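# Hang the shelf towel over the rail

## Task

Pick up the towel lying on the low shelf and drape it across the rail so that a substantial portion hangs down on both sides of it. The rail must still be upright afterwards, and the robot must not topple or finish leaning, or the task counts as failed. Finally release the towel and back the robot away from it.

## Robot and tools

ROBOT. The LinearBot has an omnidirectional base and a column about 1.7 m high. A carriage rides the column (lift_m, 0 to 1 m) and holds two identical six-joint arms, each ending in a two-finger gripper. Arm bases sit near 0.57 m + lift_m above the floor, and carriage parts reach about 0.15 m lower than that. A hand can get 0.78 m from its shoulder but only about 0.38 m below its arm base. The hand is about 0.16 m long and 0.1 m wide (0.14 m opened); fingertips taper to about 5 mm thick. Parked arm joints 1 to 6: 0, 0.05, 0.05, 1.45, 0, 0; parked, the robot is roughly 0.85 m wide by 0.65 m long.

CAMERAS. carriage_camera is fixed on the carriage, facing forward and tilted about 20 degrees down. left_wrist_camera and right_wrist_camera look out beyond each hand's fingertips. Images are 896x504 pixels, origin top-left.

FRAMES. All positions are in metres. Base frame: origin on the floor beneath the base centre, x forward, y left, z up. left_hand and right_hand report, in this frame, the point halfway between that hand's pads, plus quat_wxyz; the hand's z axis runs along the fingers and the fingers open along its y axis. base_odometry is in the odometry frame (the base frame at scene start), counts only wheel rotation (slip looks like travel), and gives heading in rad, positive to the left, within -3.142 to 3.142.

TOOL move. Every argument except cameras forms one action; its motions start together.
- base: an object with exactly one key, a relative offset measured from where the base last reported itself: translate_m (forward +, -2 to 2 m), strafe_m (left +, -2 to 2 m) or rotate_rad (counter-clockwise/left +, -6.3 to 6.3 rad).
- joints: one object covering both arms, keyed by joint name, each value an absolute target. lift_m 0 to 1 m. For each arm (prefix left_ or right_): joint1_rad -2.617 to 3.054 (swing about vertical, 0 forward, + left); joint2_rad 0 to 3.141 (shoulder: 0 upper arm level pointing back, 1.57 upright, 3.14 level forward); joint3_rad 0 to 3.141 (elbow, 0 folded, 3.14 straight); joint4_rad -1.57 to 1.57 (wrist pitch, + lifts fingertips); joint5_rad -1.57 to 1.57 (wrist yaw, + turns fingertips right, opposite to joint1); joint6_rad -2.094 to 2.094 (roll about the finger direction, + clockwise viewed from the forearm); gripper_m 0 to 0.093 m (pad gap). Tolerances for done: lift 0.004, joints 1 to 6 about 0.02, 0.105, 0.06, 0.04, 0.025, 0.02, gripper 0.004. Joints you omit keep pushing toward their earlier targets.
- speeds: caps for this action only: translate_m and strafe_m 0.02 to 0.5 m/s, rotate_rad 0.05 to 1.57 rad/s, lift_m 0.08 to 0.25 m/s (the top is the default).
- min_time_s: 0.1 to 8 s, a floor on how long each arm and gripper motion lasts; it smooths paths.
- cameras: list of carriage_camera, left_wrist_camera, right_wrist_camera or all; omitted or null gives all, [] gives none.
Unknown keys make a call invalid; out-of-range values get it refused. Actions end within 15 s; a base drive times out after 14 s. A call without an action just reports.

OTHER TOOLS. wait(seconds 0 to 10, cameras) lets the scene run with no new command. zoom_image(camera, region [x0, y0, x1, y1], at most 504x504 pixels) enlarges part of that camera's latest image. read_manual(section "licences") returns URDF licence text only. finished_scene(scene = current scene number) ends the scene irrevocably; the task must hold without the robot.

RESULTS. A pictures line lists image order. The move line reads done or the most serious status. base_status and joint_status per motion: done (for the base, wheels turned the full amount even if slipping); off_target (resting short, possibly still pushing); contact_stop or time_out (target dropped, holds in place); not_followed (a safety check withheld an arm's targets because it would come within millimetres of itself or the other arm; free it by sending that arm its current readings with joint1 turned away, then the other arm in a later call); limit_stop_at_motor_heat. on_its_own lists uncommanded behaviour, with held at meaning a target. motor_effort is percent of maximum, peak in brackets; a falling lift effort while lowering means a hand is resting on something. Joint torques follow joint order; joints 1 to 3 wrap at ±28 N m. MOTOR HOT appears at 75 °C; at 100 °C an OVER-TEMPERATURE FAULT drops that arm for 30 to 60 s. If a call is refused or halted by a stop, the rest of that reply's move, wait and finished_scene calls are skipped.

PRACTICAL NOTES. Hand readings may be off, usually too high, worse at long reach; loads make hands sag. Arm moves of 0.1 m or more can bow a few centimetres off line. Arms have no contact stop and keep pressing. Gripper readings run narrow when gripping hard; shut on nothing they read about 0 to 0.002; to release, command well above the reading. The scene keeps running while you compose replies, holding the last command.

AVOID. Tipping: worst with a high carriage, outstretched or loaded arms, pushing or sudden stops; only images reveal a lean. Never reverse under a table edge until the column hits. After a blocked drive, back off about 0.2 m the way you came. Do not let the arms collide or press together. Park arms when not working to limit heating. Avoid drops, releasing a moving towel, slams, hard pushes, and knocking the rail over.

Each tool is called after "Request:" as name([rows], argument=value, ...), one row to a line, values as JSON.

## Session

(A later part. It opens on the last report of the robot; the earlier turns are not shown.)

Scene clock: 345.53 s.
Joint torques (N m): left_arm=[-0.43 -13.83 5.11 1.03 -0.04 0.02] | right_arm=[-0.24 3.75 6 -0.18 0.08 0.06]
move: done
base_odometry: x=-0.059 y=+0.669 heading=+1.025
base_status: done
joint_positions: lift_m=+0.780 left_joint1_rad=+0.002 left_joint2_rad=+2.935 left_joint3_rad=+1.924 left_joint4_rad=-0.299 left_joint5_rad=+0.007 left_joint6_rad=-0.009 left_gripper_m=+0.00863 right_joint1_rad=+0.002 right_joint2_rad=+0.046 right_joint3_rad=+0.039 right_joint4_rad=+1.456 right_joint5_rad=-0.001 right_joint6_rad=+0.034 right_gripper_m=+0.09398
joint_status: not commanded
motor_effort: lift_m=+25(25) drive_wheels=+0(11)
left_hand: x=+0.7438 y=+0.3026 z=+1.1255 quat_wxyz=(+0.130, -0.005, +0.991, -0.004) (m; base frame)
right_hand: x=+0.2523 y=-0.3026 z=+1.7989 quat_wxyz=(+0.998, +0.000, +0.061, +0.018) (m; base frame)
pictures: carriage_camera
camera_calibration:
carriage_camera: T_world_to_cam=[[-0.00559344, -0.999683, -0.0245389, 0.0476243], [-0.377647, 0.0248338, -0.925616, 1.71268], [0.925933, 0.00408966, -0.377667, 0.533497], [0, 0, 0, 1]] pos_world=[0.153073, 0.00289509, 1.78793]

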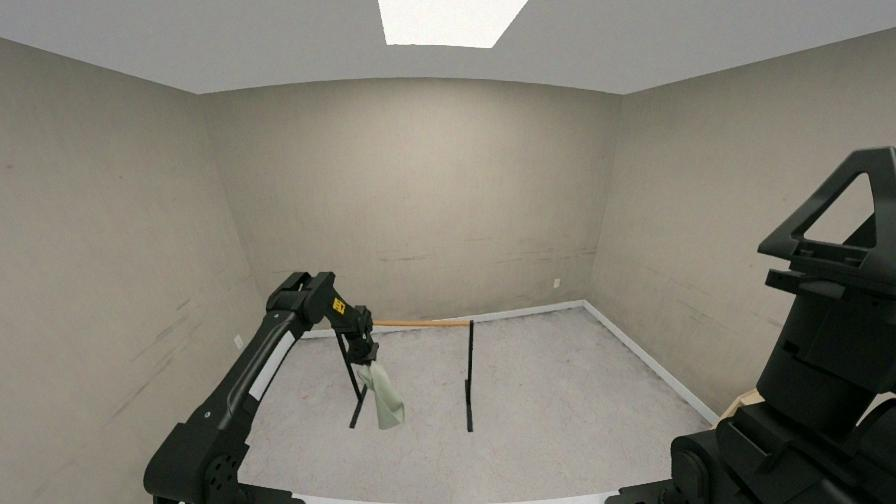

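Request:
move(base={"rotate_rad": -1.424}, speeds={"rotate_rad": 0.6}, cameras=[])

Request:
move(base={"strafe_m": -0.394}, speeds={"strafe_m": 0.25}, cameras=[])

Request:
move(base={"translate_m": 1.1}, speeds={"translate_m": 0.3}, cameras=["carriage_camera", "left_wrist_camera"])

Scene clock: 358.77 s.
Joint torques (N m): left_arm=[0.17 -13.74 5.09 1.05 -0.03 0.03] | right_arm=[-0.18 3.79 5.9 -0.2 0.07 0.06]
move: done
base_odometry: x=-0.059 y=+0.669 heading=-0.399
base_status: done
joint_positions: lift_m=+0.780 left_joint1_rad=-0.005 left_joint2_rad=+2.935 left_joint3_rad=+1.924 left_joint4_rad=-0.300 left_joint5_rad=+0.006 left_joint6_rad=-0.009 left_gripper_m=+0.00862 right_joint1_rad=+0.002 right_joint2_rad=+0.046 right_joint3_rad=+0.039 right_joint4_rad=+1.456 right_joint5_rad=-0.001 right_joint6_rad=+0.034 right_gripper_m=+0.09399
joint_status: not commanded
motor_effort: lift_m=+25(25) drive_wheels=+7(13)
left_hand: x=+0.7437 y=+0.2993 z=+1.1255 quat_wxyz=(+0.130, -0.002, +0.992, -0.004) (m; base frame)
right_hand: x=+0.2523 y=-0.3026 z=+1.7989 quat_wxyz=(+0.998, +0.000, +0.061, +0.018) (m; base frame)
pictures: none
No camera images: "cameras" was empty.

Scene clock: 361.77 s.
Joint torques (N m): left_arm=[-0.17 -13.7 5.05 1.05 -0.02 0.03] | right_arm=[-0.14 3.84 5.93 -0.18 0.04 0.06]
move: done
base_odometry: x=-0.213 y=+0.306 heading=-0.400
base_status: done
joint_positions: lift_m=+0.780 left_joint1_rad=-0.002 left_joint2_rad=+2.935 left_joint3_rad=+1.924 left_joint4_rad=-0.300 left_joint5_rad=+0.006 left_joint6_rad=-0.009 left_gripper_m=+0.00862 right_joint1_rad=+0.002 right_joint2_rad=+0.046 right_joint3_rad=+0.039 right_joint4_rad=+1.456 right_joint5_rad=-0.001 right_joint6_rad=+0.034 right_gripper_m=+0.09399
joint_status: not commanded
motor_effort: lift_m=+25(25) drive_wheels=-6(17)
left_hand: x=+0.7437 y=+0.3007 z=+1.1255 quat_wxyz=(+0.130, -0.003, +0.992, -0.004) (m; base frame)
right_hand: x=+0.2523 y=-0.3026 z=+1.7989 quat_wxyz=(+0.998, +0.000, +0.061, +0.018) (m; base frame)
pictures: none
No camera images: "cameras" was empty.

Scene clock: 367.07 s.
Joint torques (N m): left_arm=[-0.13 -13.67 5.19 1.08 -0.02 0.03] | right_arm=[-0.21 3.64 6.09 -0.21 0.07 0.06]
move: done
base_odometry: x=+0.800 y=-0.123 heading=-0.401
base_status: done
joint_positions: lift_m=+0.780 left_joint1_rad=-0.002 left_joint2_rad=+2.935 left_joint3_rad=+1.924 left_joint4_rad=-0.301 left_joint5_rad=+0.006 left_joint6_rad=-0.009 left_gripper_m=+0.00862 right_joint1_rad=+0.002 right_joint2_rad=+0.046 right_joint3_rad=+0.039 right_joint4_rad=+1.457 right_joint5_rad=-0.001 right_joint6_rad=+0.034 right_gripper_m=+0.09399
joint_status: not commanded
motor_effort: lift_m=+24(25) drive_wheels=+5(13)
left_hand: x=+0.7434 y=+0.3009 z=+1.1254 quat_wxyz=(+0.129, -0.003, +0.992, -0.004) (m; base frame)
right_hand: x=+0.2521 y=-0.3026 z=+1.7990 quat_wxyz=(+0.998, +0.000, +0.060, +0.018) (m; base frame)
pictures: carriage_camera, left_wrist_camera
camera_calibration:
carriage_camera: T_world_to_cam=[[-0.00559344, -0.999683, -0.0245389, 0.0476243], [-0.377647, 0.0248338, -0.925616, 1.71268], [0.925933, 0.00408966, -0.377667, 0.533497], [0, 0, 0, 1]] pos_world=[0.153073, 0.00289509, 1.78793]
left_wrist_camera: T_world_to_cam=[[-0.0218615, -0.99952, 0.0219723, 0.290985], [-0.931261, 0.0283538, 0.363247, 0.276896], [-0.363696, -0.0125208, -0.931434, 1.44322], [0, 0, 0, 1]] pos_world=[0.789119, 0.301065, 1.23729]

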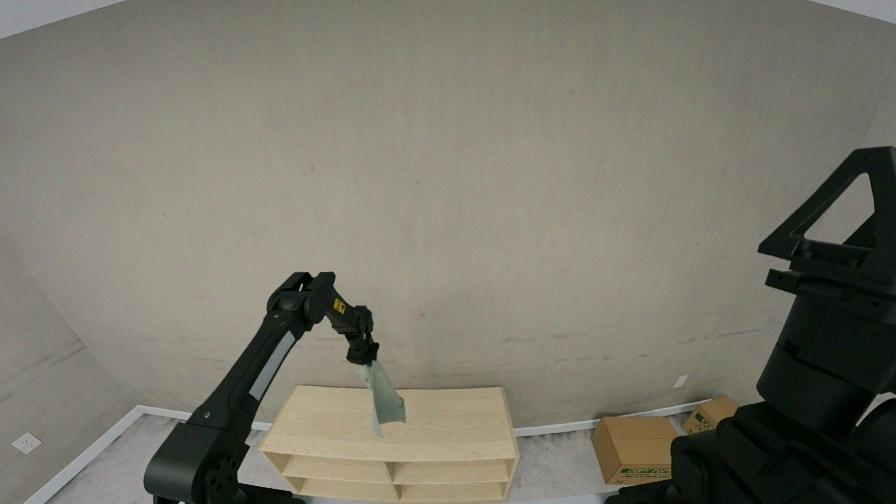

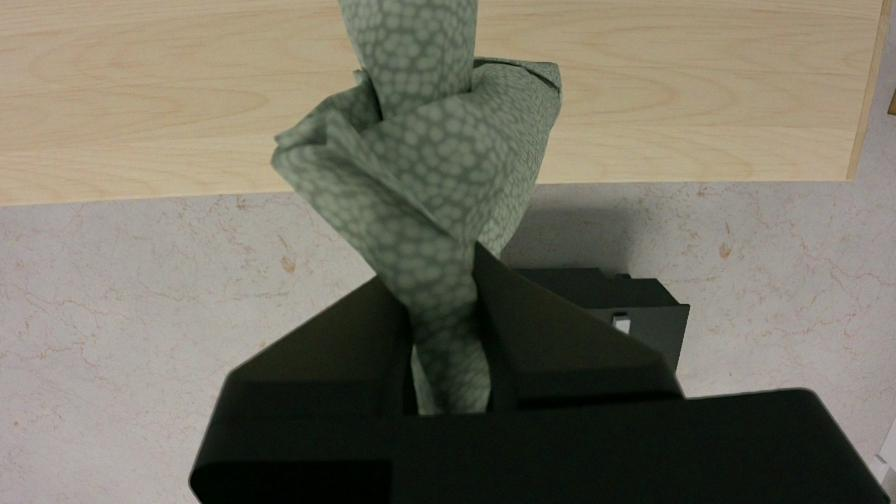

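Request:
move(cameras=["carriage_camera", "left_wrist_camera"])

Scene clock: 382.67 s.
Joint torques (N m): left_arm=[-0.14 -13.64 5.05 1.04 -0.03 0.01] | right_arm=[-0.2 3.84 5.94 -0.19 0.09 0.05]
base_odometry: x=+0.800 y=-0.123 heading=-0.401
base_status: done
joint_positions: lift_m=+0.780 left_joint1_rad=-0.002 left_joint2_rad=+2.935 left_joint3_rad=+1.924 left_joint4_rad=-0.301 left_joint5_rad=+0.006 left_joint6_rad=-0.009 left_gripper_m=+0.00862 right_joint1_rad=+0.002 right_joint2_rad=+0.046 right_joint3_rad=+0.039 right_joint4_rad=+1.457 right_joint5_rad=-0.001 right_joint6_rad=+0.034 right_gripper_m=+0.09399
joint_status: not commanded
motor_effort: lift_m=+24(25) drive_wheels=-4(13)
left_hand: x=+0.7434 y=+0.3009 z=+1.1254 quat_wxyz=(+0.129, -0.003, +0.992, -0.004) (m; base frame)
right_hand: x=+0.2521 y=-0.3026 z=+1.7990 quat_wxyz=(+0.998, +0.000, +0.060, +0.018) (m; base frame)
pictures: carriage_camera, left_wrist_camera
camera_calibration:
carriage_camera: T_world_to_cam=[[-0.00559344, -0.999683, -0.0245389, 0.0476243], [-0.377647, 0.0248338, -0.925616, 1.71268], [0.925933, 0.00408966, -0.377667, 0.533497], [0, 0, 0, 1]] pos_world=[0.153073, 0.00289509, 1.78793]
left_wrist_camera: T_world_to_cam=[[-0.0218615, -0.99952, 0.0219723, 0.290985], [-0.931261, 0.0283538, 0.363247, 0.276896], [-0.363696, -0.0125208, -0.931434, 1.44322], [0, 0, 0, 1]] pos_world=[0.789119, 0.301065, 1.23729]

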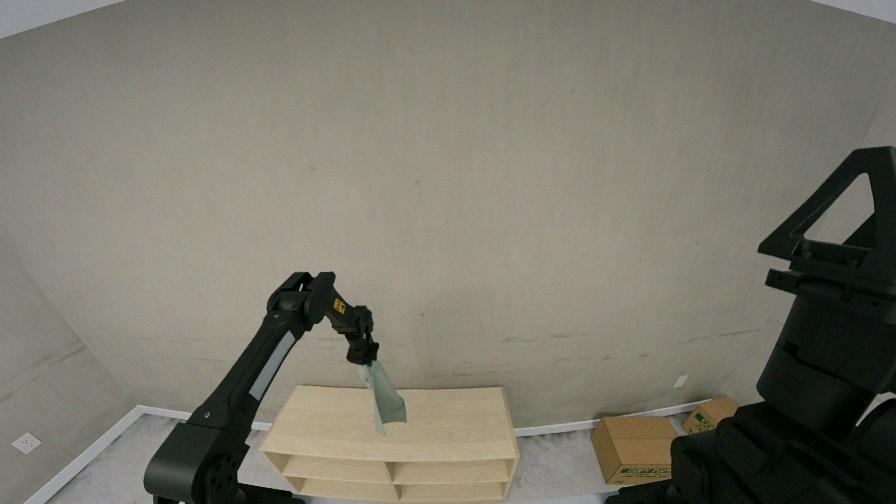

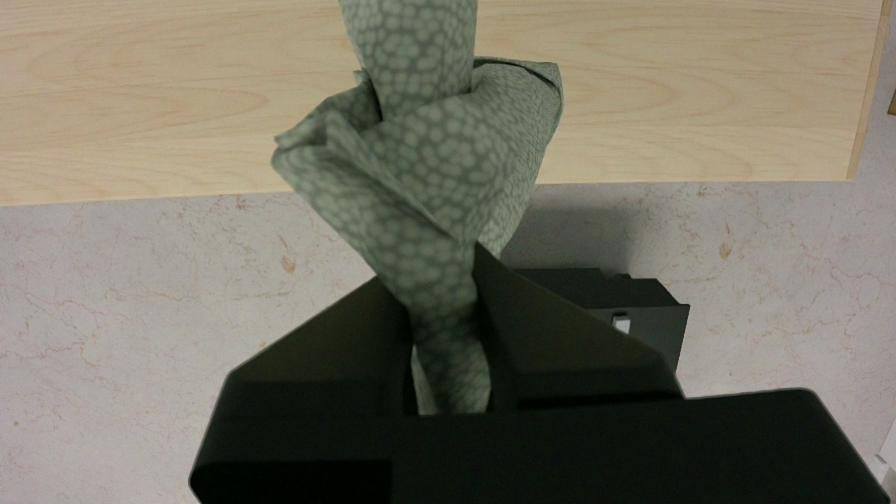

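Request:
move(joints={"left_joint1_rad": -0.386, "left_joint2_rad": 1.752, "left_joint3_rad": 1.736, "left_joint4_rad": -0.384, "lift_m": 0.5}, speeds={"lift_m": 0.08}, min_time_s=3.5, cameras=["carriage_camera", "left_wrist_camera"])

Request:
move(base={"translate_m": 0.1}, joints={"lift_m": 0.36}, speeds={"lift_m": 0.1, "translate_m": 0.15}, cameras=["carriage_camera", "left_wrist_camera"])

Scene clock: 406.30 s.
Joint torques (N m): left_arm=[-0.8 -12.68 7.31 2.44 -0.04 0.01] | right_arm=[-0.18 3.67 5.93 -0.2 0.08 0.08]
move: done
base_odometry: x=+0.800 y=-0.123 heading=-0.401
base_status: not commanded
joint_positions: lift_m=+0.500 left_joint1_rad=-0.380 left_joint2_rad=+1.784 left_joint3_rad=+1.740 left_joint4_rad=-0.379 left_joint5_rad=+0.006 left_joint6_rad=-0.009 left_gripper_m=+0.00861 right_joint1_rad=+0.002 right_joint2_rad=+0.046 right_joint3_rad=+0.039 right_joint4_rad=+1.457 right_joint5_rad=-0.001 right_joint6_rad=+0.034 right_gripper_m=+0.09399
joint_status: all done
motor_effort: lift_m=+19(20) drive_wheels=-4(5)
left_hand: x=+0.7289 y=+0.0988 z=+1.4109 quat_wxyz=(+0.532, +0.157, +0.825, -0.107) (m; base frame)
right_hand: x=+0.2521 y=-0.3026 z=+1.5196 quat_wxyz=(+0.998, +0.000, +0.060, +0.018) (m; base frame)
pictures: carriage_camera, left_wrist_camera
camera_calibration:
carriage_camera: T_world_to_cam=[[-0.00559344, -0.999683, -0.0245389, 0.0407688], [-0.377647, 0.0248338, -0.925616, 1.45409], [0.925933, 0.00408966, -0.377667, 0.427987], [0, 0, 0, 1]] pos_world=[0.153073, 0.00289509, 1.50856]
left_wrist_camera: T_world_to_cam=[[-0.398561, -0.917141, -0.00165287, 0.382081], [-0.797757, 0.347568, -0.492728, 1.24426], [0.452475, -0.195063, -0.870182, 1.038], [0, 0, 0, 1]] pos_world=[0.675229, 0.120433, 1.51696]

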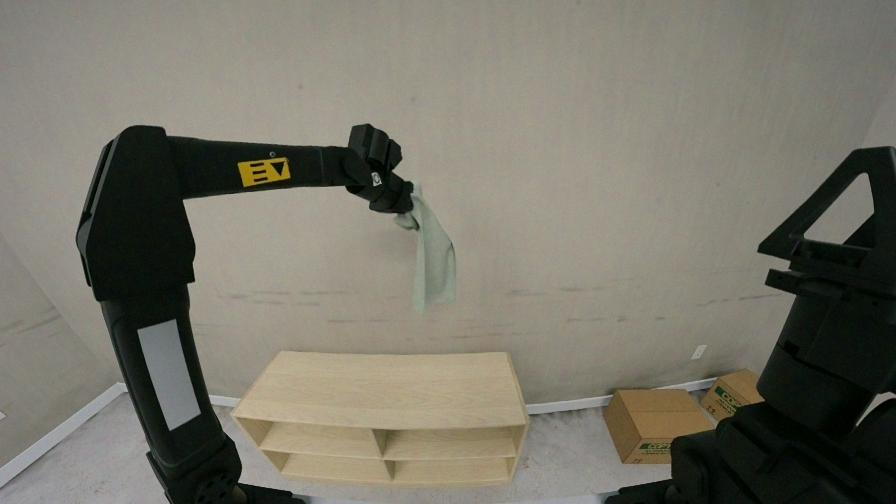

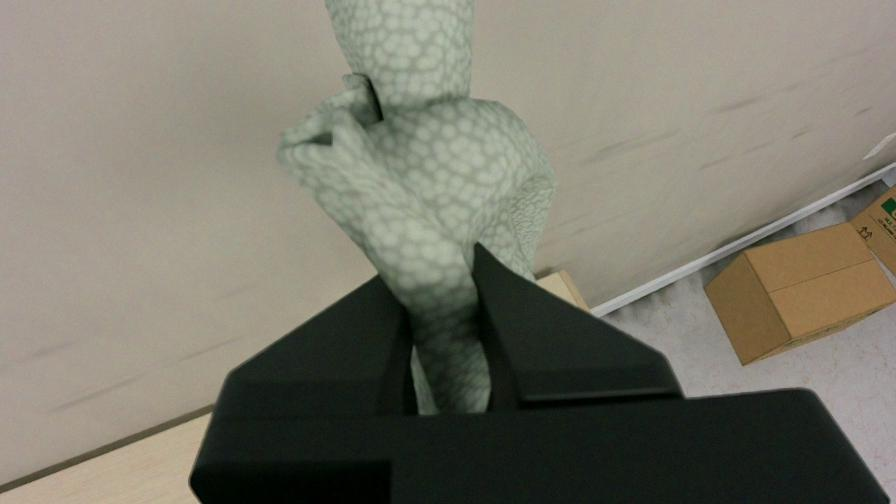

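Scene clock: 408.10 s.
Joint torques (N m): left_arm=[-0.58 -11.41 7.65 2.63 -0.02 0.01] | right_arm=[-0.25 4.04 5.86 -0.22 0.09 0.06]
move: done
base_odometry: x=+0.892 y=-0.163 heading=-0.401
base_status: done
joint_positions: lift_m=+0.360 left_joint1_rad=-0.383 left_joint2_rad=+1.772 left_joint3_rad=+1.735 left_joint4_rad=-0.389 left_joint5_rad=+0.006 left_joint6_rad=-0.009 left_gripper_m=+0.00861 right_joint1_rad=+0.002 right_joint2_rad=+0.046 right_joint3_rad=+0.039 right_joint4_rad=+1.457 right_joint5_rad=-0.001 right_joint6_rad=+0.034 right_gripper_m=+0.09399
joint_status: all done
motor_effort: lift_m=+20(21) drive_wheels=-3(13)
left_hand: x=+0.7248 y=+0.0986 z=+1.2729 quat_wxyz=(+0.531, +0.158, +0.826, -0.108) (m; base frame)
right_hand: x=+0.2522 y=-0.3026 z=+1.3795 quat_wxyz=(+0.998, +0.000, +0.060, +0.018) (m; base frame)
pictures: carriage_camera, left_wrist_camera
camera_calibration:
carriage_camera: T_world_to_cam=[[-0.00559344, -0.999683, -0.0245389, 0.0373307], [-0.377647, 0.0248338, -0.925616, 1.3244], [0.925933, 0.00408966, -0.377667, 0.375073], [0, 0, 0, 1]] pos_world=[0.153073, 0.00289509, 1.36846]
left_wrist_camera: T_world_to_cam=[[-0.401505, -0.915855, -0.00194356, 0.382461], [-0.797442, 0.350635, -0.49106, 1.17041], [0.450422, -0.195613, -0.871123, 0.922482], [0, 0, 0, 1]] pos_world=[0.67139, 0.12034, 1.37908]

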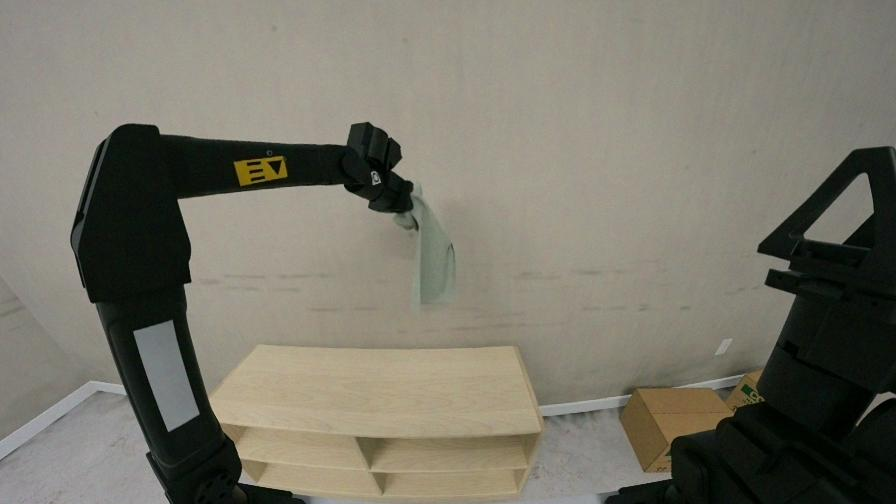

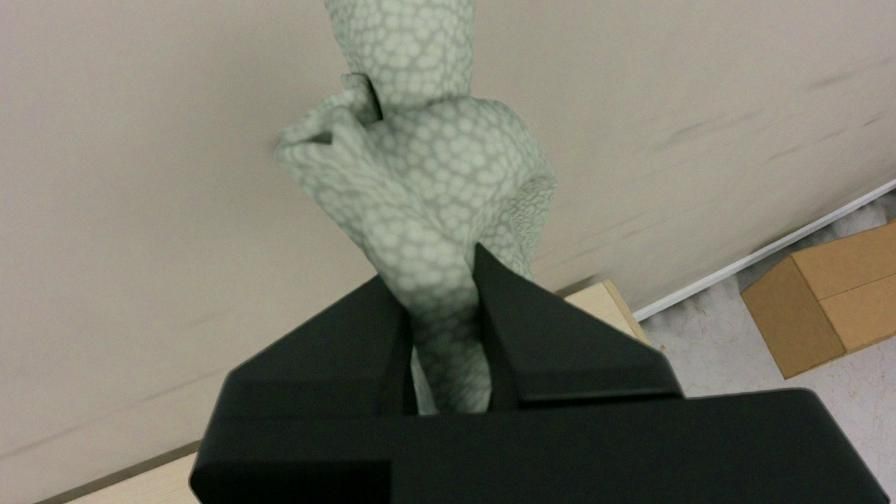

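Request:
zoom_image(camera="carriage_camera", region=[320, 120, 520, 340])

Scaled by 2.291 from the camera's 896x504 image, which has a finer 1280x720 frame.

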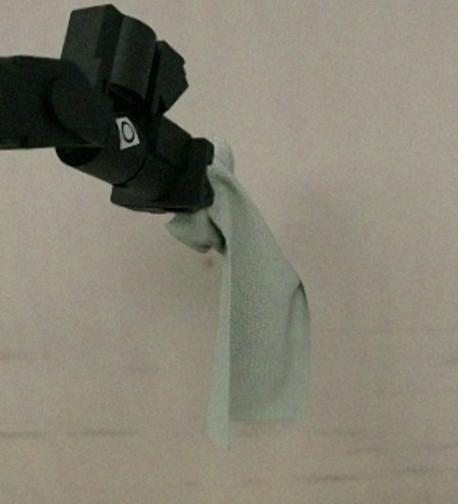

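Request:
move(joints={"right_joint1_rad": -0.05, "right_joint2_rad": 2.579, "right_joint3_rad": 1.418, "right_joint4_rad": 1.161, "right_joint5_rad": -1.40, "right_joint6_rad": 0.0, "right_gripper_m": 0.093}, min_time_s=4, cameras=["carriage_camera", "right_wrist_camera"])

Scene clock: 428.23 s.
Joint torques (N m): left_arm=[-0.58 -11.4 7.54 2.58 -0.02 0.02] | right_arm=[-0.84 -12.03 6.68 1.28 -0.14 -0.09]
move: done
base_odometry: x=+0.892 y=-0.163 heading=-0.401
base_status: not commanded
joint_positions: lift_m=+0.360 left_joint1_rad=-0.383 left_joint2_rad=+1.772 left_joint3_rad=+1.735 left_joint4_rad=-0.389 left_joint5_rad=+0.006 left_joint6_rad=-0.009 left_gripper_m=+0.00861 right_joint1_rad=-0.043 right_joint2_rad=+2.552 right_joint3_rad=+1.401 right_joint4_rad=+1.180 right_joint5_rad=-1.389 right_joint6_rad=+0.014 right_gripper_m=+0.09313
joint_status: all done
motor_effort: lift_m=+20(21) drive_wheels=+4(4)
left_hand: x=+0.7248 y=+0.0986 z=+1.2729 quat_wxyz=(+0.531, +0.158, +0.826, -0.108) (m; base frame)
right_hand: x=+0.7267 y=-0.1554 z=+1.0152 quat_wxyz=(+0.557, -0.443, +0.548, +0.438) (m; base frame)
pictures: carriage_camera, right_wrist_camera
camera_calibration:
carriage_camera: T_world_to_cam=[[-0.00559344, -0.999683, -0.0245389, 0.0373307], [-0.377647, 0.0248338, -0.925616, 1.3244], [0.925933, 0.00408966, -0.377667, 0.375073], [0, 0, 0, 1]] pos_world=[0.153073, 0.00289509, 1.36846]
right_wrist_camera: T_world_to_cam=[[0.986291, -0.164813, -0.00811194, -0.724729], [-0.100581, -0.56148, -0.821355, 0.831705], [0.130815, 0.810911, -0.57036, 0.73667], [0, 0, 0, 1]] pos_world=[0.70208, -0.249833, 1.09741]

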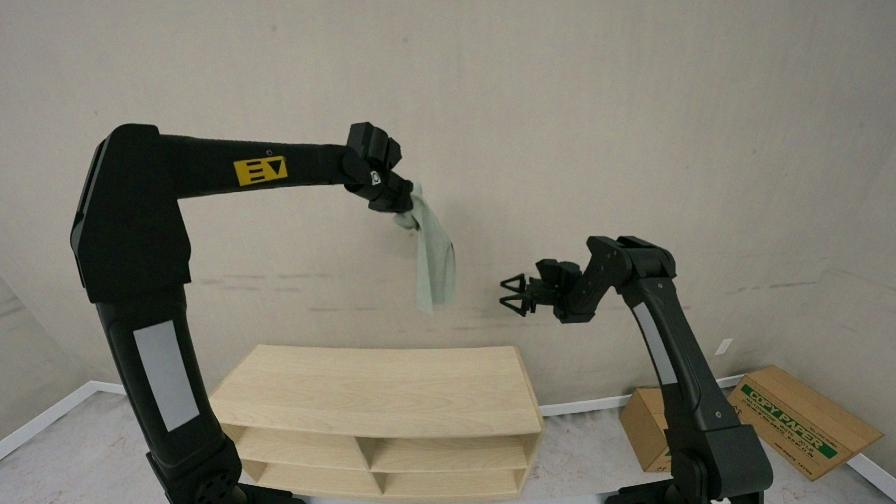

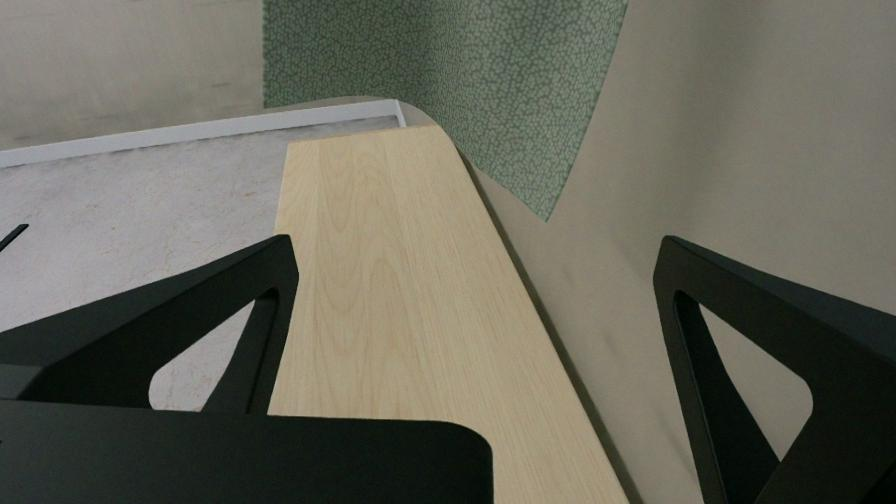

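Request:
move(joints={"left_joint1_rad": -0.15, "left_joint2_rad": 2.133, "left_joint3_rad": 2.015, "left_joint4_rad": -0.182, "left_joint5_rad": 1.336}, min_time_s=4, cameras=["carriage_camera", "right_wrist_camera"])

Scene clock: 449.33 s.
Joint torques (N m): left_arm=[0.28 -10.36 9.31 2.21 0.39 0.04] | right_arm=[-0.85 -12.08 6.72 1.29 -0.05 -0.08]
move: done
base_odometry: x=+0.892 y=-0.163 heading=-0.401
base_status: not commanded
joint_positions: lift_m=+0.360 left_joint1_rad=-0.156 left_joint2_rad=+2.112 left_joint3_rad=+1.989 left_joint4_rad=-0.202 left_joint5_rad=+1.320 left_joint6_rad=-0.008 left_gripper_m=+0.00860 right_joint1_rad=-0.043 right_joint2_rad=+2.552 right_joint3_rad=+1.401 right_joint4_rad=+1.180 right_joint5_rad=-1.391 right_joint6_rad=+0.013 right_gripper_m=+0.09313
joint_status: all done
motor_effort: lift_m=+20(21) drive_wheels=+4(4)
left_hand: x=+0.7058 y=+0.0581 z=+1.2834 quat_wxyz=(+0.419, +0.404, +0.614, -0.534) (m; base frame)
right_hand: x=+0.7264 y=-0.1553 z=+1.0152 quat_wxyz=(+0.557, -0.444, +0.548, +0.438) (m; base frame)
pictures: carriage_camera, right_wrist_camera
camera_calibration:
carriage_camera: T_world_to_cam=[[-0.00559344, -0.999683, -0.0245389, 0.0373307], [-0.377647, 0.0248338, -0.925616, 1.3244], [0.925933, 0.00408966, -0.377667, 0.375073], [0, 0, 0, 1]] pos_world=[0.153073, 0.00289509, 1.36846]
right_wrist_camera: T_world_to_cam=[[0.986609, -0.162938, -0.0073438, -0.725121], [-0.098903, -0.561853, -0.821303, 0.830377], [0.129695, 0.811032, -0.570444, 0.737566], [0, 0, 0, 1]] pos_world=[0.701879, -0.249789, 1.09741]

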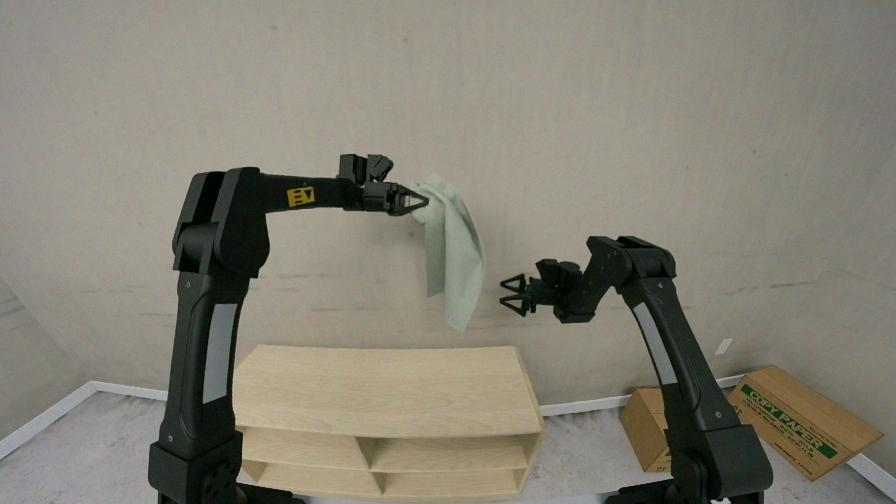

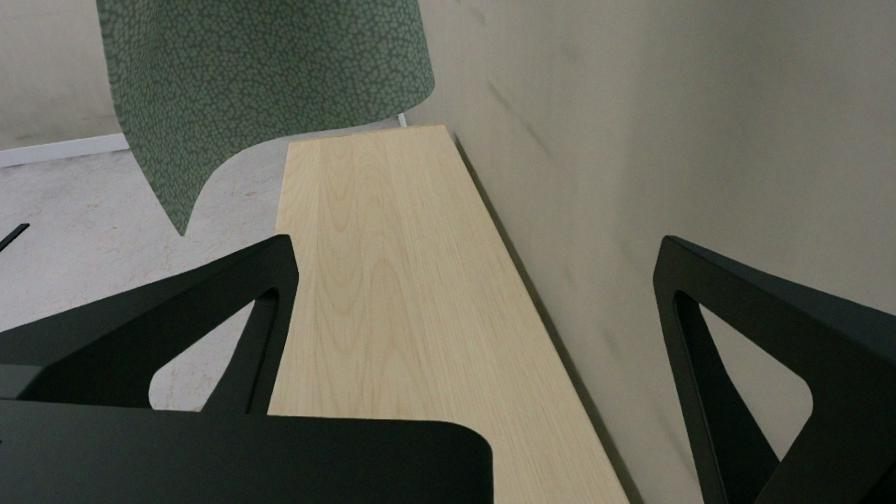

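Request:
zoom_image(camera="carriage_camera", region=[380, 150, 540, 340])

Scaled by 2.653 from the camera's 896x504 image, which has a finer 1280x720 frame.

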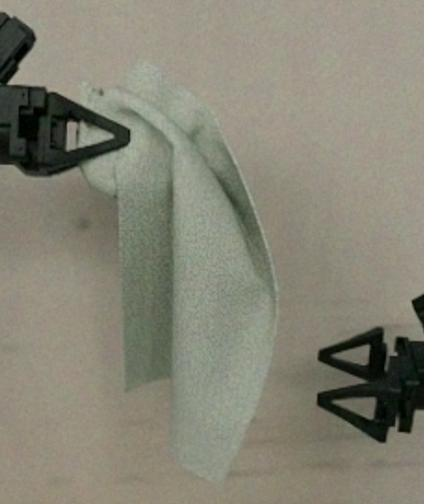

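Request:
move(joints={"right_joint1_rad": 0.0, "right_joint2_rad": 1.857, "right_joint3_rad": 0.45, "right_joint4_rad": 1.143, "right_joint5_rad": 0.0}, min_time_s=3, cameras=[])

Request:
move(joints={"right_joint1_rad": 0.6}, min_time_s=3, cameras=["carriage_camera", "right_wrist_camera"])

Scene clock: 471.93 s.
Joint torques (N m): left_arm=[0.23 -10.37 9.29 2.16 0.41 0.05] | right_arm=[0.44 -10.54 3.51 1.82 0.18 -0.08]
move: done
base_odometry: x=+0.892 y=-0.163 heading=-0.401
base_status: not commanded
joint_positions: lift_m=+0.360 left_joint1_rad=-0.156 left_joint2_rad=+2.112 left_joint3_rad=+1.989 left_joint4_rad=-0.199 left_joint5_rad=+1.321 left_joint6_rad=-0.008 left_gripper_m=+0.00860 right_joint1_rad=-0.007 right_joint2_rad=+1.884 right_joint3_rad=+0.459 right_joint4_rad=+1.166 right_joint5_rad=-0.011 right_joint6_rad=+0.013 right_gripper_m=+0.09313
joint_status: all done
motor_effort: lift_m=+20(21) drive_wheels=+4(4)
left_hand: x=+0.7056 y=+0.0581 z=+1.2838 quat_wxyz=(+0.419, +0.405, +0.612, -0.534) (m; base frame)
right_hand: x=+0.6548 y=-0.3041 z=+1.0195 quat_wxyz=(+0.610, +0.005, +0.792, +0.006) (m; base frame)
pictures: none
No camera images: "cameras" was empty.

Scene clock: 475.23 s.
Joint torques (N m): left_arm=[0.23 -10.26 9.24 2.18 0.41 0.03] | right_arm=[0.42 -10.59 3.52 1.82 0.16 -0.08]
move: done
base_odometry: x=+0.892 y=-0.163 heading=-0.401
base_status: not commanded
joint_positions: lift_m=+0.360 left_joint1_rad=-0.156 left_joint2_rad=+2.112 left_joint3_rad=+1.989 left_joint4_rad=-0.199 left_joint5_rad=+1.321 left_joint6_rad=-0.008 left_gripper_m=+0.00860 right_joint1_rad=+0.593 right_joint2_rad=+1.884 right_joint3_rad=+0.459 right_joint4_rad=+1.165 right_joint5_rad=-0.007 right_joint6_rad=+0.013 right_gripper_m=+0.09313
joint_status: all done
motor_effort: lift_m=+20(21) drive_wheels=+4(4)
left_hand: x=+0.7056 y=+0.0581 z=+1.2838 quat_wxyz=(+0.419, +0.405, +0.612, -0.534) (m; base frame)
right_hand: x=+0.5800 y=-0.0595 z=+1.0193 quat_wxyz=(+0.581, -0.228, +0.759, +0.185) (m; base frame)
pictures: carriage_camera, right_wrist_camera
camera_calibration:
carriage_camera: T_world_to_cam=[[-0.00559344, -0.999683, -0.0245389, 0.0373307], [-0.377647, 0.0248338, -0.925616, 1.3244], [0.925933, 0.00408966, -0.377667, 0.375073], [0, 0, 0, 1]] pos_world=[0.153073, 0.00289509, 1.36846]
right_wrist_camera: T_world_to_cam=[[0.60226, -0.796666, -0.0510483, -0.335319], [-0.629553, -0.43466, -0.643998, 1.00773], [0.490863, 0.419992, -0.763322, 0.644965], [0, 0, 0, 1]] pos_world=[0.51978, -0.0999958, 1.12418]

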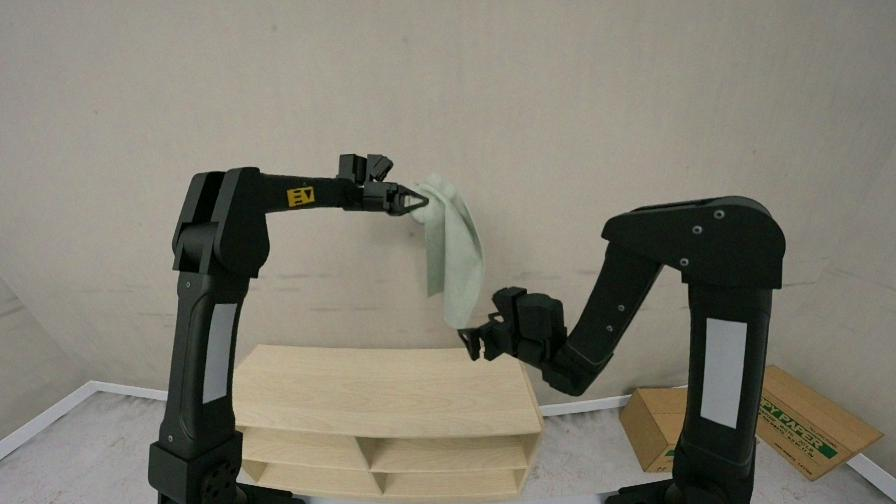

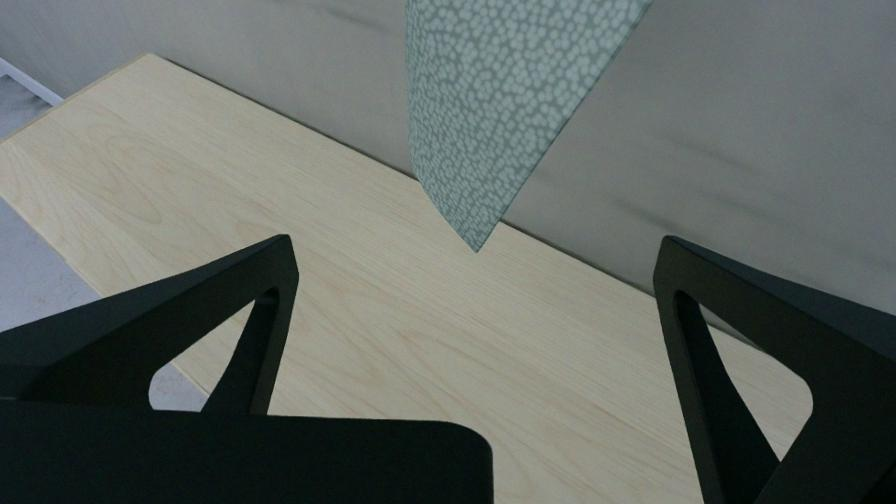

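Request:
move(joints={"right_joint2_rad": 2.215, "right_joint3_rad": 0.815, "right_joint4_rad": 1.187}, min_time_s=3, cameras=["carriage_camera", "right_wrist_camera"])

Scene clock: 490.17 s.
Joint torques (N m): left_arm=[0.21 -10.29 9.32 2.15 0.41 0.06] | right_arm=[0.46 -9.06 5.87 2.15 0.15 -0.09]
move: done
base_odometry: x=+0.892 y=-0.163 heading=-0.401
base_status: not commanded
joint_positions: lift_m=+0.360 left_joint1_rad=-0.156 left_joint2_rad=+2.112 left_joint3_rad=+1.989 left_joint4_rad=-0.199 left_joint5_rad=+1.321 left_joint6_rad=-0.008 left_gripper_m=+0.00860 right_joint1_rad=+0.593 right_joint2_rad=+2.191 right_joint3_rad=+0.799 right_joint4_rad=+1.179 right_joint5_rad=-0.007 right_joint6_rad=+0.013 right_gripper_m=+0.09313
joint_status: all done
motor_effort: lift_m=+20(21) drive_wheels=+4(4)
left_hand: x=+0.7056 y=+0.0581 z=+1.2838 quat_wxyz=(+0.419, +0.405, +0.612, -0.534) (m; base frame)
right_hand: x=+0.6484 y=-0.0134 z=+0.9971 quat_wxyz=(+0.598, -0.224, +0.745, +0.190) (m; base frame)
pictures: carriage_camera, right_wrist_camera
camera_calibration:
carriage_camera: T_world_to_cam=[[-0.00559344, -0.999683, -0.0245389, 0.0373307], [-0.377647, 0.0248338, -0.925616, 1.3244], [0.925933, 0.00408966, -0.377667, 0.375073], [0, 0, 0, 1]] pos_world=[0.153073, 0.00289509, 1.36846]
right_wrist_camera: T_world_to_cam=[[0.604165, -0.795382, -0.0484917, -0.344692], [-0.604235, -0.417599, -0.67861, 1.07487], [0.519504, 0.439293, -0.732896, 0.526445], [0, 0, 0, 1]] pos_world=[0.584231, -0.056563, 1.09853]

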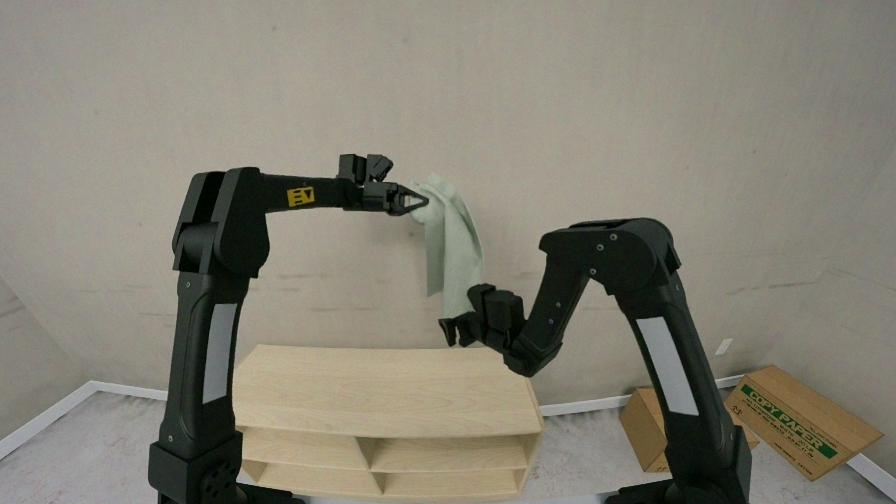

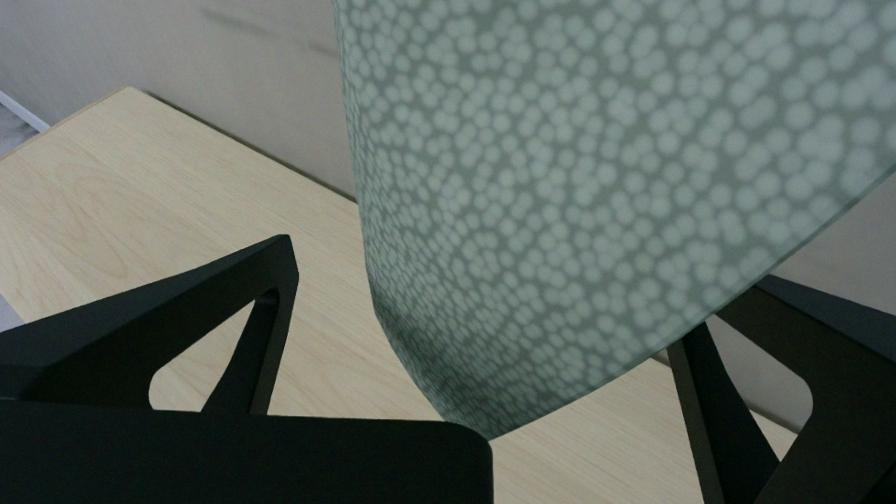

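Request:
move(joints={"right_gripper_m": 0.0}, min_time_s=2, cameras=["carriage_camera", "right_wrist_camera"])

Scene clock: 495.77 s.
Joint torques (N m): left_arm=[0.24 -10.22 9.31 2.18 0.42 0.03] | right_arm=[0.44 -9.13 5.83 2.14 0.16 -0.08]
move: done
base_odometry: x=+0.892 y=-0.163 heading=-0.401
base_status: not commanded
joint_positions: lift_m=+0.360 left_joint1_rad=-0.156 left_joint2_rad=+2.112 left_joint3_rad=+1.989 left_joint4_rad=-0.199 left_joint5_rad=+1.321 left_joint6_rad=-0.008 left_gripper_m=+0.00860 right_joint1_rad=+0.593 right_joint2_rad=+2.191 right_joint3_rad=+0.799 right_joint4_rad=+1.179 right_joint5_rad=-0.007 right_joint6_rad=+0.013 right_gripper_m=+0.00183
joint_status: all done
motor_effort: lift_m=+20(21) drive_wheels=+4(4)
left_hand: x=+0.7056 y=+0.0581 z=+1.2838 quat_wxyz=(+0.419, +0.405, +0.612, -0.534) (m; base frame)
right_hand: x=+0.6485 y=-0.0133 z=+0.9973 quat_wxyz=(+0.599, -0.224, +0.745, +0.190) (m; base frame)
pictures: carriage_camera, right_wrist_camera
camera_calibration:
carriage_camera: T_world_to_cam=[[-0.00559344, -0.999683, -0.0245389, 0.0373307], [-0.377647, 0.0248338, -0.925616, 1.3244], [0.925933, 0.00408966, -0.377667, 0.375073], [0, 0, 0, 1]] pos_world=[0.153073, 0.00289509, 1.36846]
right_wrist_camera: T_world_to_cam=[[0.604196, -0.795361, -0.0484486, -0.344751], [-0.603805, -0.417309, -0.67917, 1.07539], [0.519968, 0.439606, -0.73238, 0.52571], [0, 0, 0, 1]] pos_world=[0.584273, -0.0565349, 1.09869]

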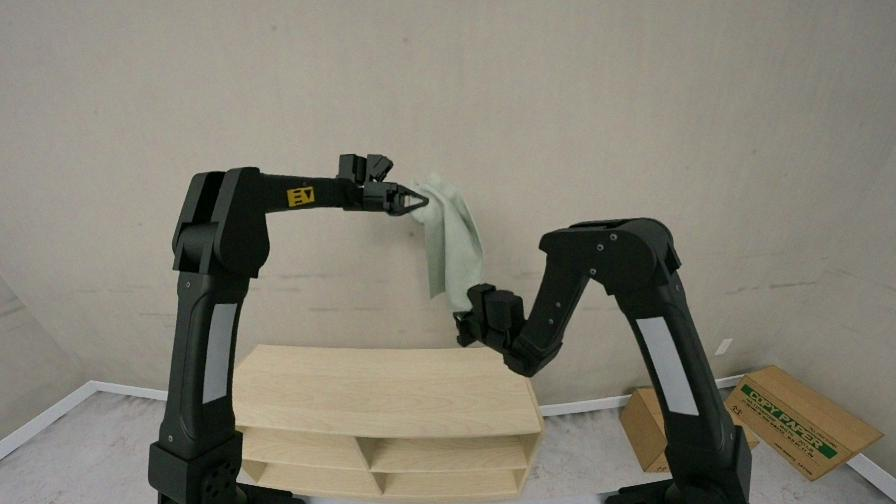

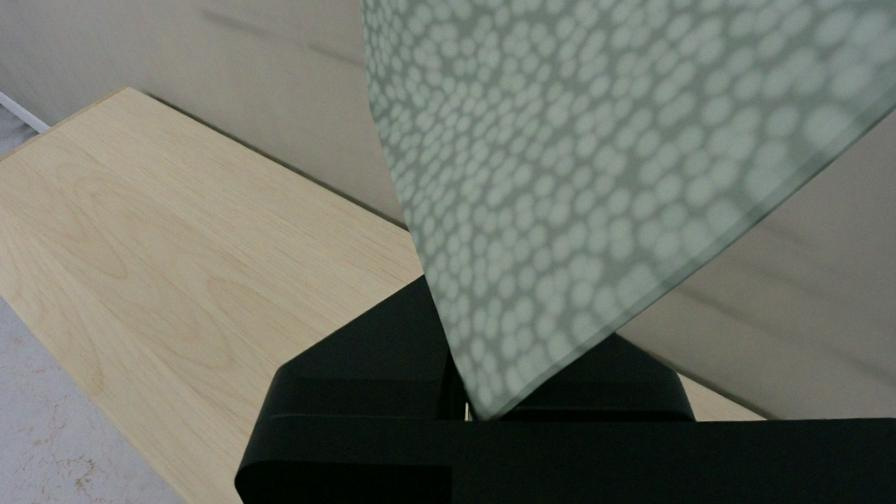

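Request:
zoom_image(camera="right_wrist_camera", region=[350, 230, 650, 430])

Request:
zoom_image(camera="carriage_camera", region=[400, 230, 520, 360])

Scaled by 1.680 from the camera's 896x504 image, which has a finer 1280x720 frame.

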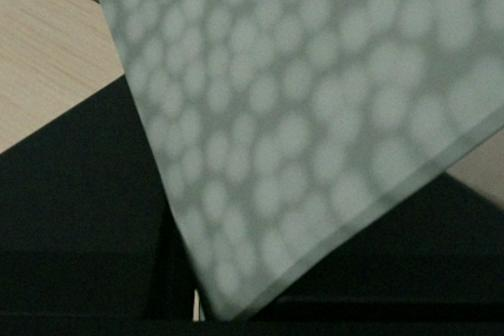

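Scaled by 3.877 from the camera's 896x504 image, which has a finer 1280x720 frame.

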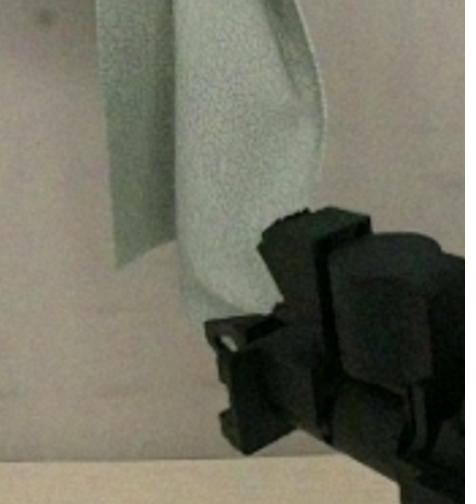

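Request:
move(joints={"right_joint2_rad": 2.05}, min_time_s=2, cameras=["carriage_camera", "right_wrist_camera"])

Scene clock: 507.30 s.
Joint torques (N m): left_arm=[0.25 -10.18 9.28 2.18 0.41 0.02] | right_arm=[0.46 -13.96 6.52 2.13 0.16 -0.08]
move: done
base_odometry: x=+0.892 y=-0.163 heading=-0.401
base_status: not commanded
joint_positions: lift_m=+0.360 left_joint1_rad=-0.156 left_joint2_rad=+2.112 left_joint3_rad=+1.989 left_joint4_rad=-0.199 left_joint5_rad=+1.321 left_joint6_rad=-0.008 left_gripper_m=+0.00860 right_joint1_rad=+0.593 right_joint2_rad=+2.084 right_joint3_rad=+0.799 right_joint4_rad=+1.180 right_joint5_rad=-0.007 right_joint6_rad=+0.013 right_gripper_m=+0.00183
joint_status: all done
motor_effort: lift_m=+20(21) drive_wheels=+4(4)
left_hand: x=+0.7056 y=+0.0581 z=+1.2838 quat_wxyz=(+0.419, +0.405, +0.612, -0.534) (m; base frame)
right_hand: x=+0.6522 y=-0.0108 z=+1.0513 quat_wxyz=(+0.638, -0.214, +0.711, +0.202) (m; base frame)
pictures: carriage_camera, right_wrist_camera
camera_calibration:
carriage_camera: T_world_to_cam=[[-0.00559344, -0.999683, -0.0245389, 0.0373307], [-0.377647, 0.0248338, -0.925616, 1.3244], [0.925933, 0.00408966, -0.377667, 0.375073], [0, 0, 0, 1]] pos_world=[0.153073, 0.00289509, 1.36846]
right_wrist_camera: T_world_to_cam=[[0.608279, -0.79261, -0.0420251, -0.351771], [-0.539099, -0.373704, -0.754797, 1.15307], [0.582555, 0.481782, -0.654611, 0.440134], [0, 0, 0, 1]] pos_world=[0.579192, -0.0599586, 1.14367]

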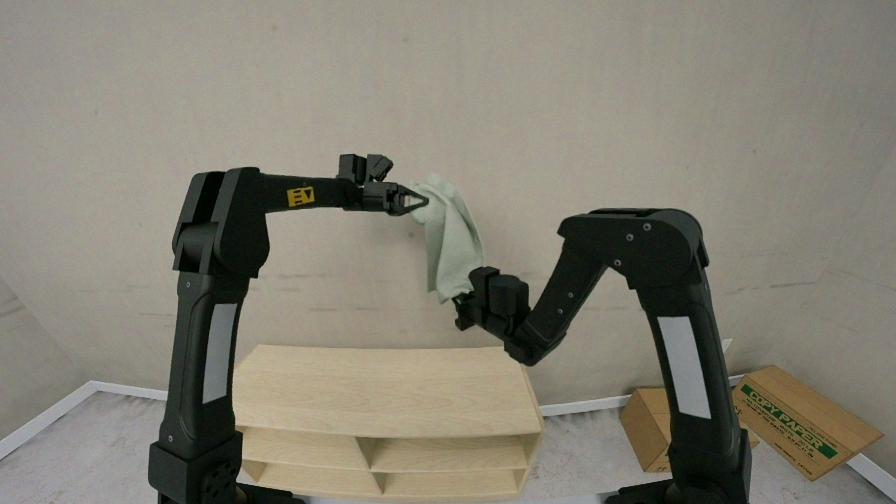

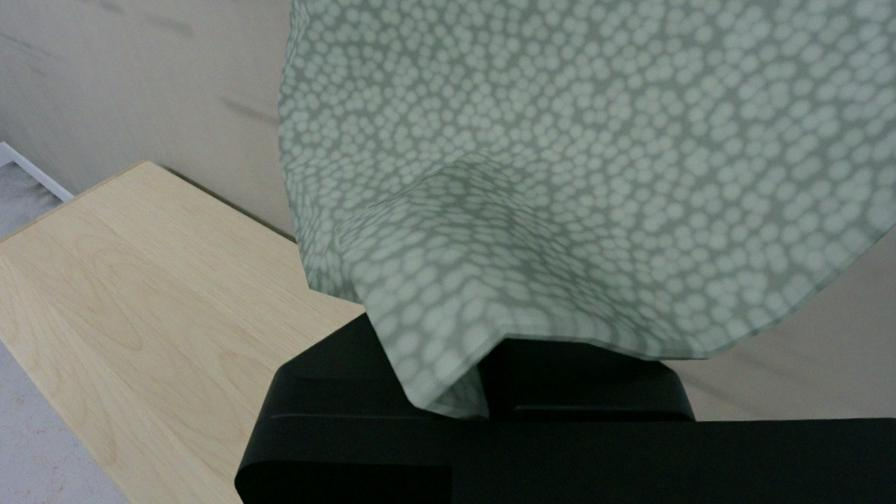

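Request:
move(joints={"right_joint1_rad": 0.42}, min_time_s=2, cameras=["carriage_camera", "right_wrist_camera"])

Scene clock: 512.63 s.
Joint torques (N m): left_arm=[0.24 -10.21 9.31 2.17 0.44 0.03] | right_arm=[-0.83 -13.9 6.41 2.13 0.16 -0.08]
move: done
base_odometry: x=+0.892 y=-0.163 heading=-0.401
base_status: not commanded
joint_positions: lift_m=+0.360 left_joint1_rad=-0.156 left_joint2_rad=+2.112 left_joint3_rad=+1.989 left_joint4_rad=-0.199 left_joint5_rad=+1.321 left_joint6_rad=-0.008 left_gripper_m=+0.00860 right_joint1_rad=+0.427 right_joint2_rad=+2.084 right_joint3_rad=+0.799 right_joint4_rad=+1.180 right_joint5_rad=-0.007 right_joint6_rad=+0.013 right_gripper_m=+0.00183
joint_status: all done
motor_effort: lift_m=+20(21) drive_wheels=+4(4)
left_hand: x=+0.7056 y=+0.0581 z=+1.2839 quat_wxyz=(+0.419, +0.405, +0.612, -0.534) (m; base frame)
right_hand: x=+0.6946 y=-0.0863 z=+1.0513 quat_wxyz=(+0.653, -0.155, +0.727, +0.149) (m; base frame)
pictures: carriage_camera, right_wrist_camera
camera_calibration:
carriage_camera: T_world_to_cam=[[-0.00559344, -0.999683, -0.0245389, 0.0373307], [-0.377647, 0.0248338, -0.925616, 1.3244], [0.925933, 0.00408966, -0.377667, 0.375073], [0, 0, 0, 1]] pos_world=[0.153073, 0.00289509, 1.36846]
right_wrist_camera: T_world_to_cam=[[0.468662, -0.882377, -0.0420251, -0.348124], [-0.593529, -0.279295, -0.754797, 1.19369], [0.654278, 0.378687, -0.654611, 0.393066], [0, 0, 0, 1]] pos_world=[0.614467, -0.122634, 1.14367]

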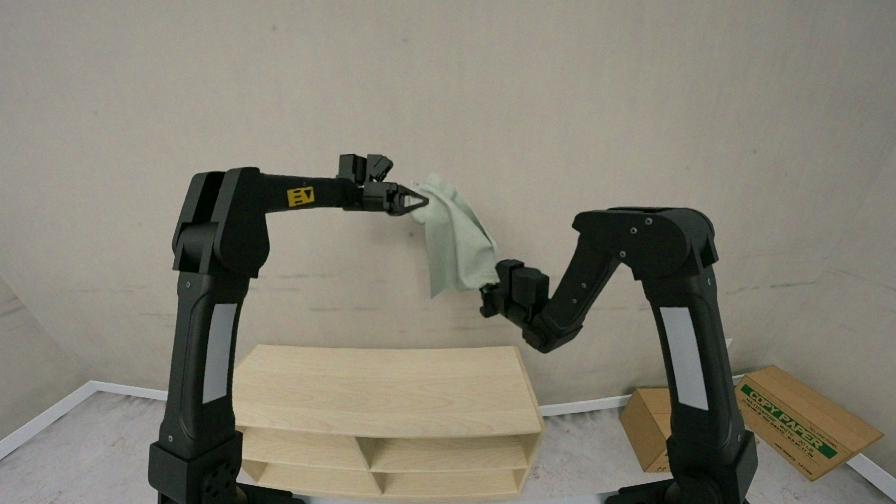

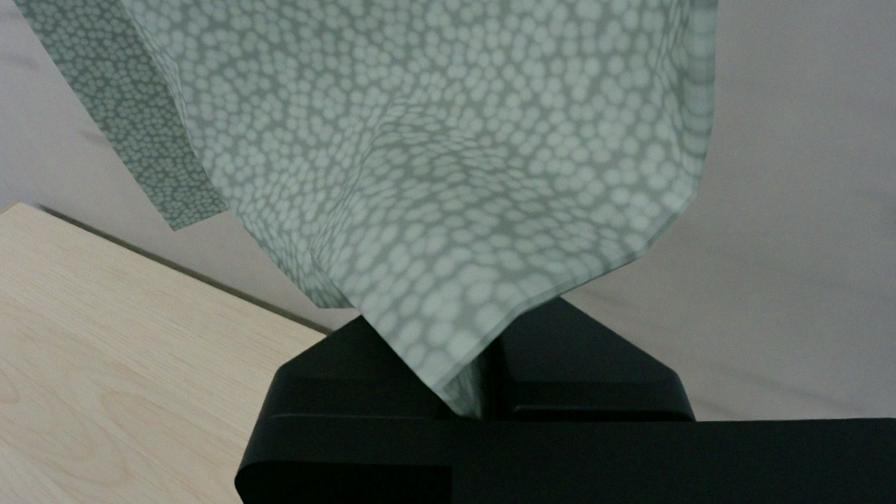

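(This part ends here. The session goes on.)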